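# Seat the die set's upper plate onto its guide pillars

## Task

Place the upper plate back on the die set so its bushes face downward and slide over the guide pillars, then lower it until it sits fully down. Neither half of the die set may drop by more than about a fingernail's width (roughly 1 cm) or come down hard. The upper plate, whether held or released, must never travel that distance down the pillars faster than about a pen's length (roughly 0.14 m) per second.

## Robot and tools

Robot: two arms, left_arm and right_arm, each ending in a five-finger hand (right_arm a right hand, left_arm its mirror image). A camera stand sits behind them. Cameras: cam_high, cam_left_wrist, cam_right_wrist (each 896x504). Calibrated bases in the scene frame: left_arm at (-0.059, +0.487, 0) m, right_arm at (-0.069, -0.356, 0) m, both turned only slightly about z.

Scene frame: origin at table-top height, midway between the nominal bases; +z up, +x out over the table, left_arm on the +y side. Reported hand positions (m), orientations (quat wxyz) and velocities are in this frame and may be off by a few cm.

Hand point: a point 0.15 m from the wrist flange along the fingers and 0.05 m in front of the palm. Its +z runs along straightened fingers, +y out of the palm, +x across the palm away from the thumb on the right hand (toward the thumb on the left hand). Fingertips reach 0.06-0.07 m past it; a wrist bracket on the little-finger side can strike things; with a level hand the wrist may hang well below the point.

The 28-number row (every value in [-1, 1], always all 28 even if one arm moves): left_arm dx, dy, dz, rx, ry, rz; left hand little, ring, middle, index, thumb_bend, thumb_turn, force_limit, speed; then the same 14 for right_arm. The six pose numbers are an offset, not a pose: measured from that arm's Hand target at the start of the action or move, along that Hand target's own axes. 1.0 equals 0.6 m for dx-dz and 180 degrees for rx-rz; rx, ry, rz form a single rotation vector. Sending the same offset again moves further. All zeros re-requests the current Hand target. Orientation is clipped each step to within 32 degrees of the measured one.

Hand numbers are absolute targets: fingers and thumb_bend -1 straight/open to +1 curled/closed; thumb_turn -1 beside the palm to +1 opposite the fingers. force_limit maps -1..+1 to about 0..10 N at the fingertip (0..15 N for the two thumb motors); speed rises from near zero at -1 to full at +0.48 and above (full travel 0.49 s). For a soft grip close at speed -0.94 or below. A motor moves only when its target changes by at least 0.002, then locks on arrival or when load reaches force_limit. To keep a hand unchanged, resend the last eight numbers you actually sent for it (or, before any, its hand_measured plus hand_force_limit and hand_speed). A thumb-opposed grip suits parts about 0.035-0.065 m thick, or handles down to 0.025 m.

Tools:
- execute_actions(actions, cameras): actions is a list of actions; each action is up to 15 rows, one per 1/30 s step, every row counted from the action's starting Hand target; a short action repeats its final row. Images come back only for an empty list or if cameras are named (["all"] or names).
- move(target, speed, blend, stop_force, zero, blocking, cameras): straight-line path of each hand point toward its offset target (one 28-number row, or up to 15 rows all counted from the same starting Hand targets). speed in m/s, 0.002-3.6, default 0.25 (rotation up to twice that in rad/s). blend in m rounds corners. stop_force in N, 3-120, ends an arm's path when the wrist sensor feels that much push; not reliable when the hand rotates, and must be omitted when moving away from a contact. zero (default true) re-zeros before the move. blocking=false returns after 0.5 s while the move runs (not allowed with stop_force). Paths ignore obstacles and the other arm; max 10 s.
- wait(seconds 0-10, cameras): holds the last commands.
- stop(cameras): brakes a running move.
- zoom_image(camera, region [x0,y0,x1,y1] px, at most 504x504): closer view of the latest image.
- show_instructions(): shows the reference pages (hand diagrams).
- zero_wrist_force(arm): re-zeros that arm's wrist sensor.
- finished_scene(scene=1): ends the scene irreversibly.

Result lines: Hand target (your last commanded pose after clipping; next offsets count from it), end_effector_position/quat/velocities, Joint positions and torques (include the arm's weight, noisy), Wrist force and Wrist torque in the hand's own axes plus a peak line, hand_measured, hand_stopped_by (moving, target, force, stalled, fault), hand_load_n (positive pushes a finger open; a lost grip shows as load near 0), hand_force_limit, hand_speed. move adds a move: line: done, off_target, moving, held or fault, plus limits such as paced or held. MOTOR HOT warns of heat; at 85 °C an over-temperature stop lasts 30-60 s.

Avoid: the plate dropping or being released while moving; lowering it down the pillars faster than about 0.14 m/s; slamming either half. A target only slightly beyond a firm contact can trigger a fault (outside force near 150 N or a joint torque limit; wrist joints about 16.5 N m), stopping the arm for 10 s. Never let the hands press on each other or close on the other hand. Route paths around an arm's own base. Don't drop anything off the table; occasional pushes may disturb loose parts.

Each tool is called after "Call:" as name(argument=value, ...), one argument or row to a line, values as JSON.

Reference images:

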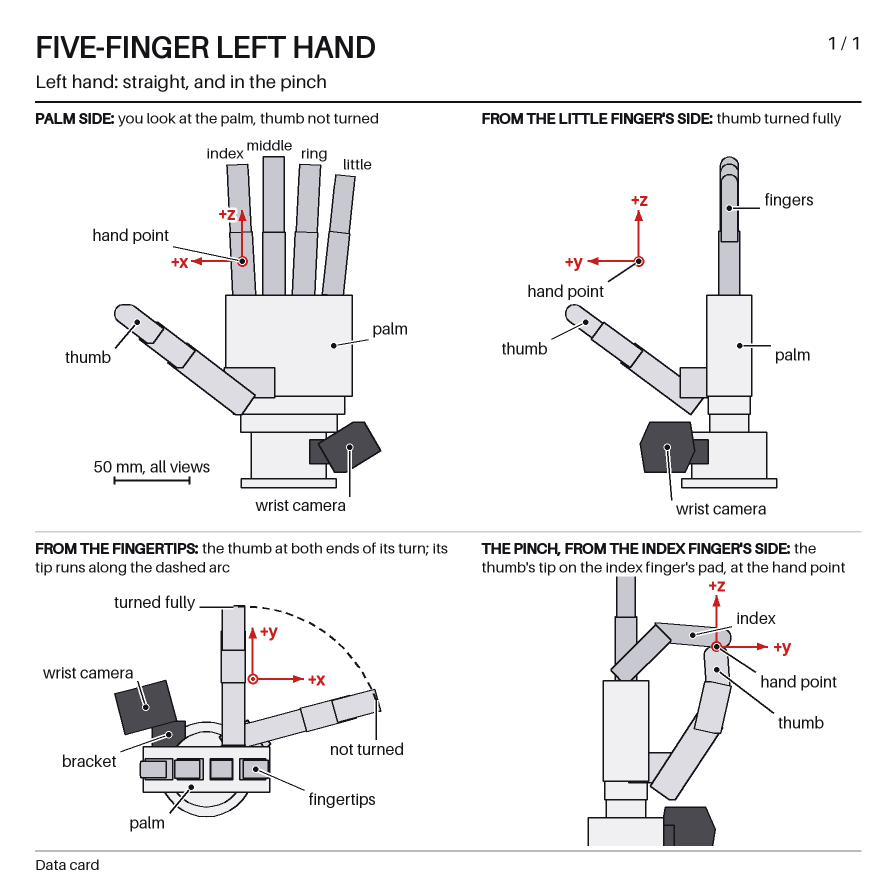

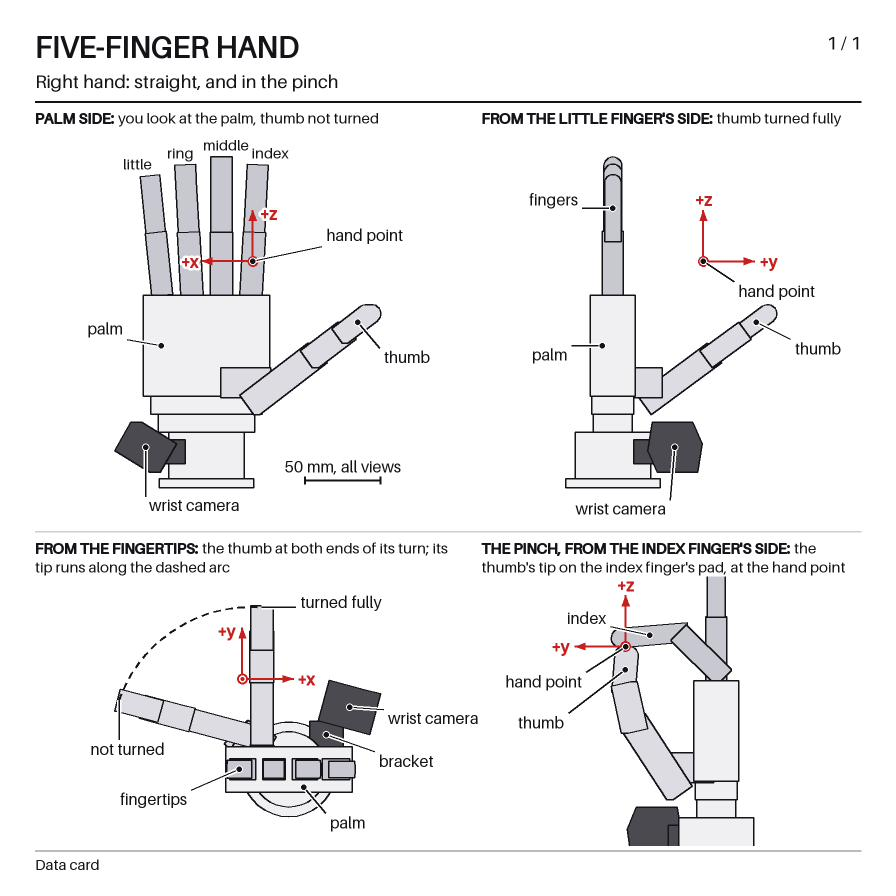

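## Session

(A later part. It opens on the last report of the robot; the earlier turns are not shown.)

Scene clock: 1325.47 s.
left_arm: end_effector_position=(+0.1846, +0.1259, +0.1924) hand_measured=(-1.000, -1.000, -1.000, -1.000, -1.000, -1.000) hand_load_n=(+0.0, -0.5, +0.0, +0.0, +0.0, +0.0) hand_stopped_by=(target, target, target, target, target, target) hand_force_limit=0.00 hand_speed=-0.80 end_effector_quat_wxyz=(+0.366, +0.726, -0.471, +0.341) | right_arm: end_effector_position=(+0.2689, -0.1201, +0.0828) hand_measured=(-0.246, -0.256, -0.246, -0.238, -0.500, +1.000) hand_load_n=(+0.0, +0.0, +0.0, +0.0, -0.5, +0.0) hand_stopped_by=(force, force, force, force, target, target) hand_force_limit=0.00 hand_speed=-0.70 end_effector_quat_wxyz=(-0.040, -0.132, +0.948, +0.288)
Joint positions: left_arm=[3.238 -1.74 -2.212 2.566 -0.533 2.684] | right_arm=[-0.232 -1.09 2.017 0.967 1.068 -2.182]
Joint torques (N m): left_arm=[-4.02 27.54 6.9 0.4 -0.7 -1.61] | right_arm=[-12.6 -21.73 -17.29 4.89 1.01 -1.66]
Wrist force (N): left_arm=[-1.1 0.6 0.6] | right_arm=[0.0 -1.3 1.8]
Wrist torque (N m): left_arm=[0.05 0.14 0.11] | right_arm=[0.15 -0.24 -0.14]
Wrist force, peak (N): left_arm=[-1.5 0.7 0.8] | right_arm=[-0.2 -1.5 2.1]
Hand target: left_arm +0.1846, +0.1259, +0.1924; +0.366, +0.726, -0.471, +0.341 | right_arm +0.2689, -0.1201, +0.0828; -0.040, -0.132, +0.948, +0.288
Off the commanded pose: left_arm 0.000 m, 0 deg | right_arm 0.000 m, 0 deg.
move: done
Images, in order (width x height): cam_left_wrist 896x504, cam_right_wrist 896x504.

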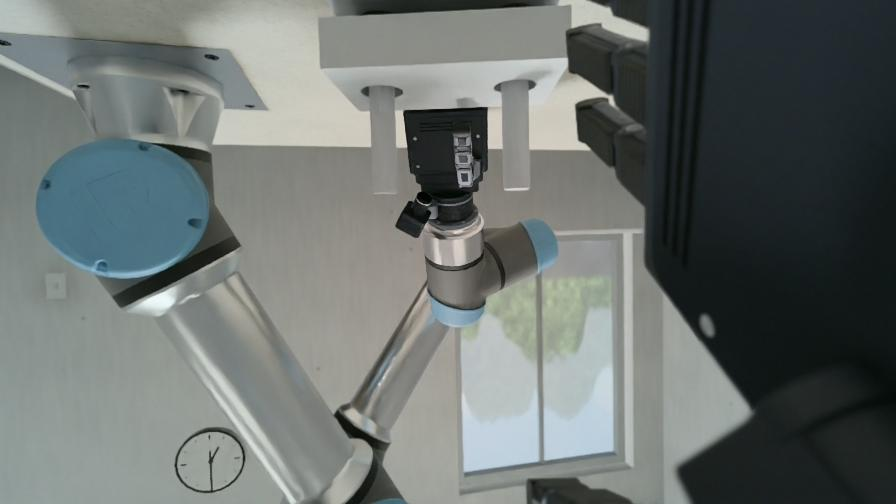

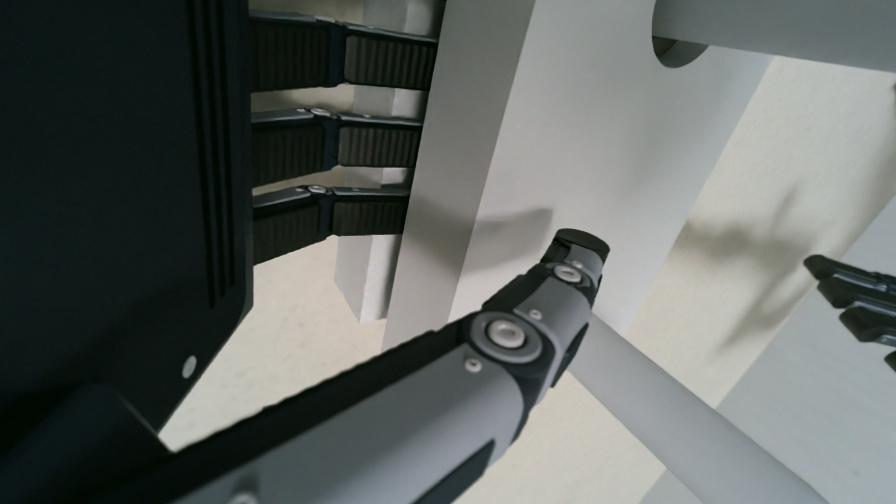

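Call:
move(
  target=[0,0,0,0,0,0,-1,-1,-1,-1,-1,-1,0,-0.8,0,-0.0967,-0.0652,0,0,0,-0.1,-0.1,-0.1,-0.1,-0.5,1,0,-0.7],
  speed=0.06,
  cameras=["cam_left_wrist","cam_right_wrist","cam_high"],
)

Call:
zoom_image(
  camera="cam_high",
  region=[470, 120, 580, 230],
)

Call:
zoom_image(
  camera="cam_right_wrist",
  region=[300, 0, 804, 400],
)

Scene clock: 1332.27 s.
left_arm: end_effector_position=(+0.1846, +0.1259, +0.1924) hand_measured=(-1.000, -1.000, -1.000, -1.000, -1.000, -1.000) hand_load_n=(+0.0, +0.0, +0.0, +0.0, +0.0, +0.0) hand_stopped_by=(target, target, target, target, target, target) hand_force_limit=0.00 hand_speed=-0.80 end_effector_quat_wxyz=(+0.366, +0.726, -0.471, +0.341) | right_arm: end_effector_position=(+0.2879, -0.1873, +0.0829) hand_measured=(-0.246, -0.256, -0.246, -0.238, -0.500, +1.000) hand_load_n=(+0.0, +0.0, +0.0, +0.0, +0.0, +0.0) hand_stopped_by=(force, force, force, force, target, target) hand_force_limit=0.00 hand_speed=-0.70 end_effector_quat_wxyz=(-0.040, -0.132, +0.948, +0.288)
Joint positions: left_arm=[3.238 -1.74 -2.212 2.566 -0.533 2.684] | right_arm=[-0.397 -1.051 1.976 1.049 1.127 -2.355]
Joint torques (N m): left_arm=[-5.04 28.25 7.64 0.3 -0.86 -1.6] | right_arm=[-12.43 -24.05 -17.94 4.62 1.18 -1.51]
Wrist force (N): left_arm=[-1.2 0.4 0.6] | right_arm=[-0.1 -1.5 1.8]
Wrist torque (N m): left_arm=[0.03 0.16 0.11] | right_arm=[0.11 -0.22 -0.15]
Wrist force, peak (N): left_arm=[-1.4 0.7 0.8] | right_arm=[-0.2 -1.6 2.0]
Hand target: left_arm +0.1846, +0.1259, +0.1924; +0.366, +0.726, -0.471, +0.341 | right_arm +0.2879, -0.1875, +0.0830; -0.040, -0.132, +0.948, +0.288
Off the commanded pose: left_arm 0.000 m, 0 deg | right_arm 0.000 m, 0 deg.
move: done

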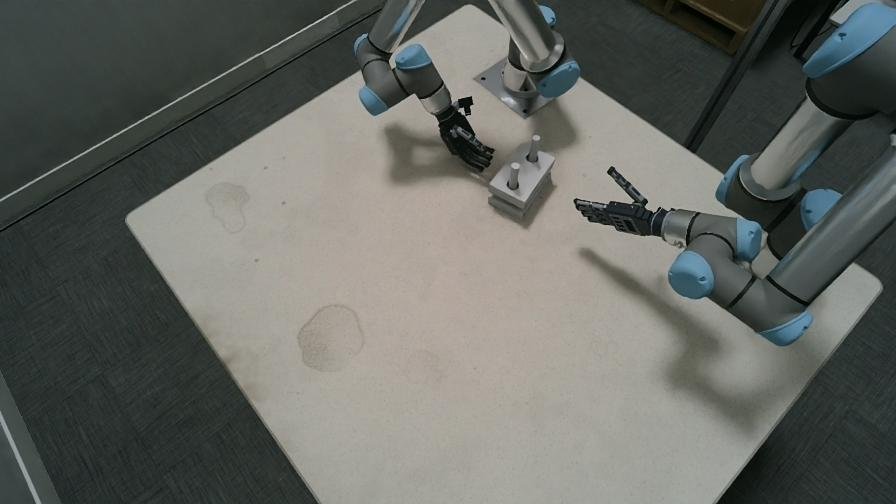

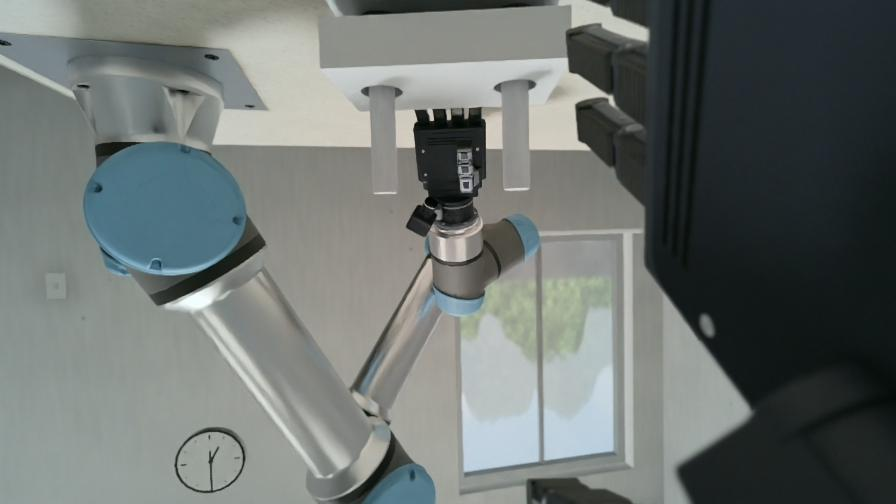

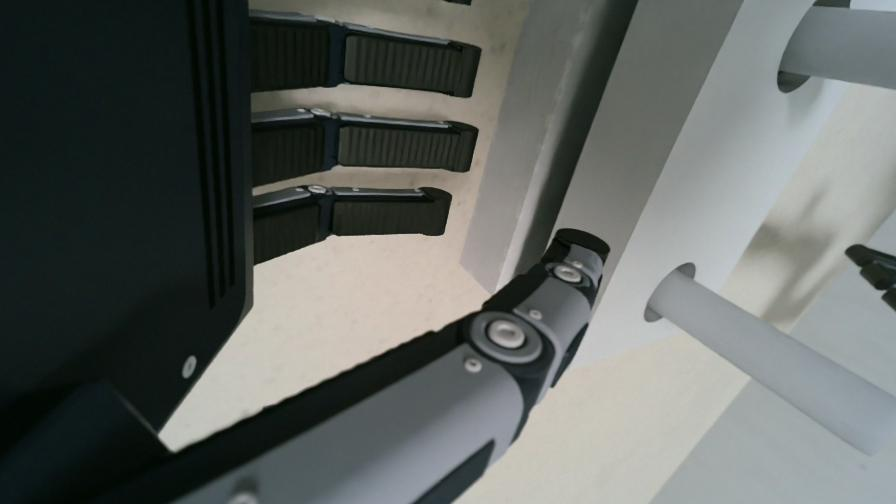

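Scaled by 4.582 from the camera's 896x504 image, which has a finer 1280x720 frame.

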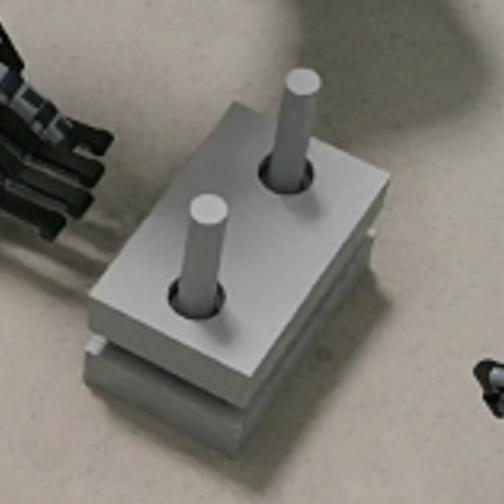

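Scaled by 1.000.

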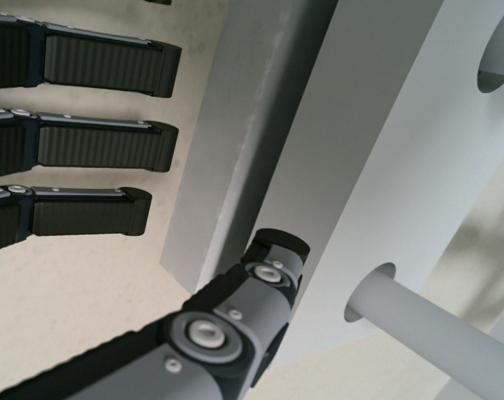

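Call:
finished_scene(
)

The scene is finished: the task was done.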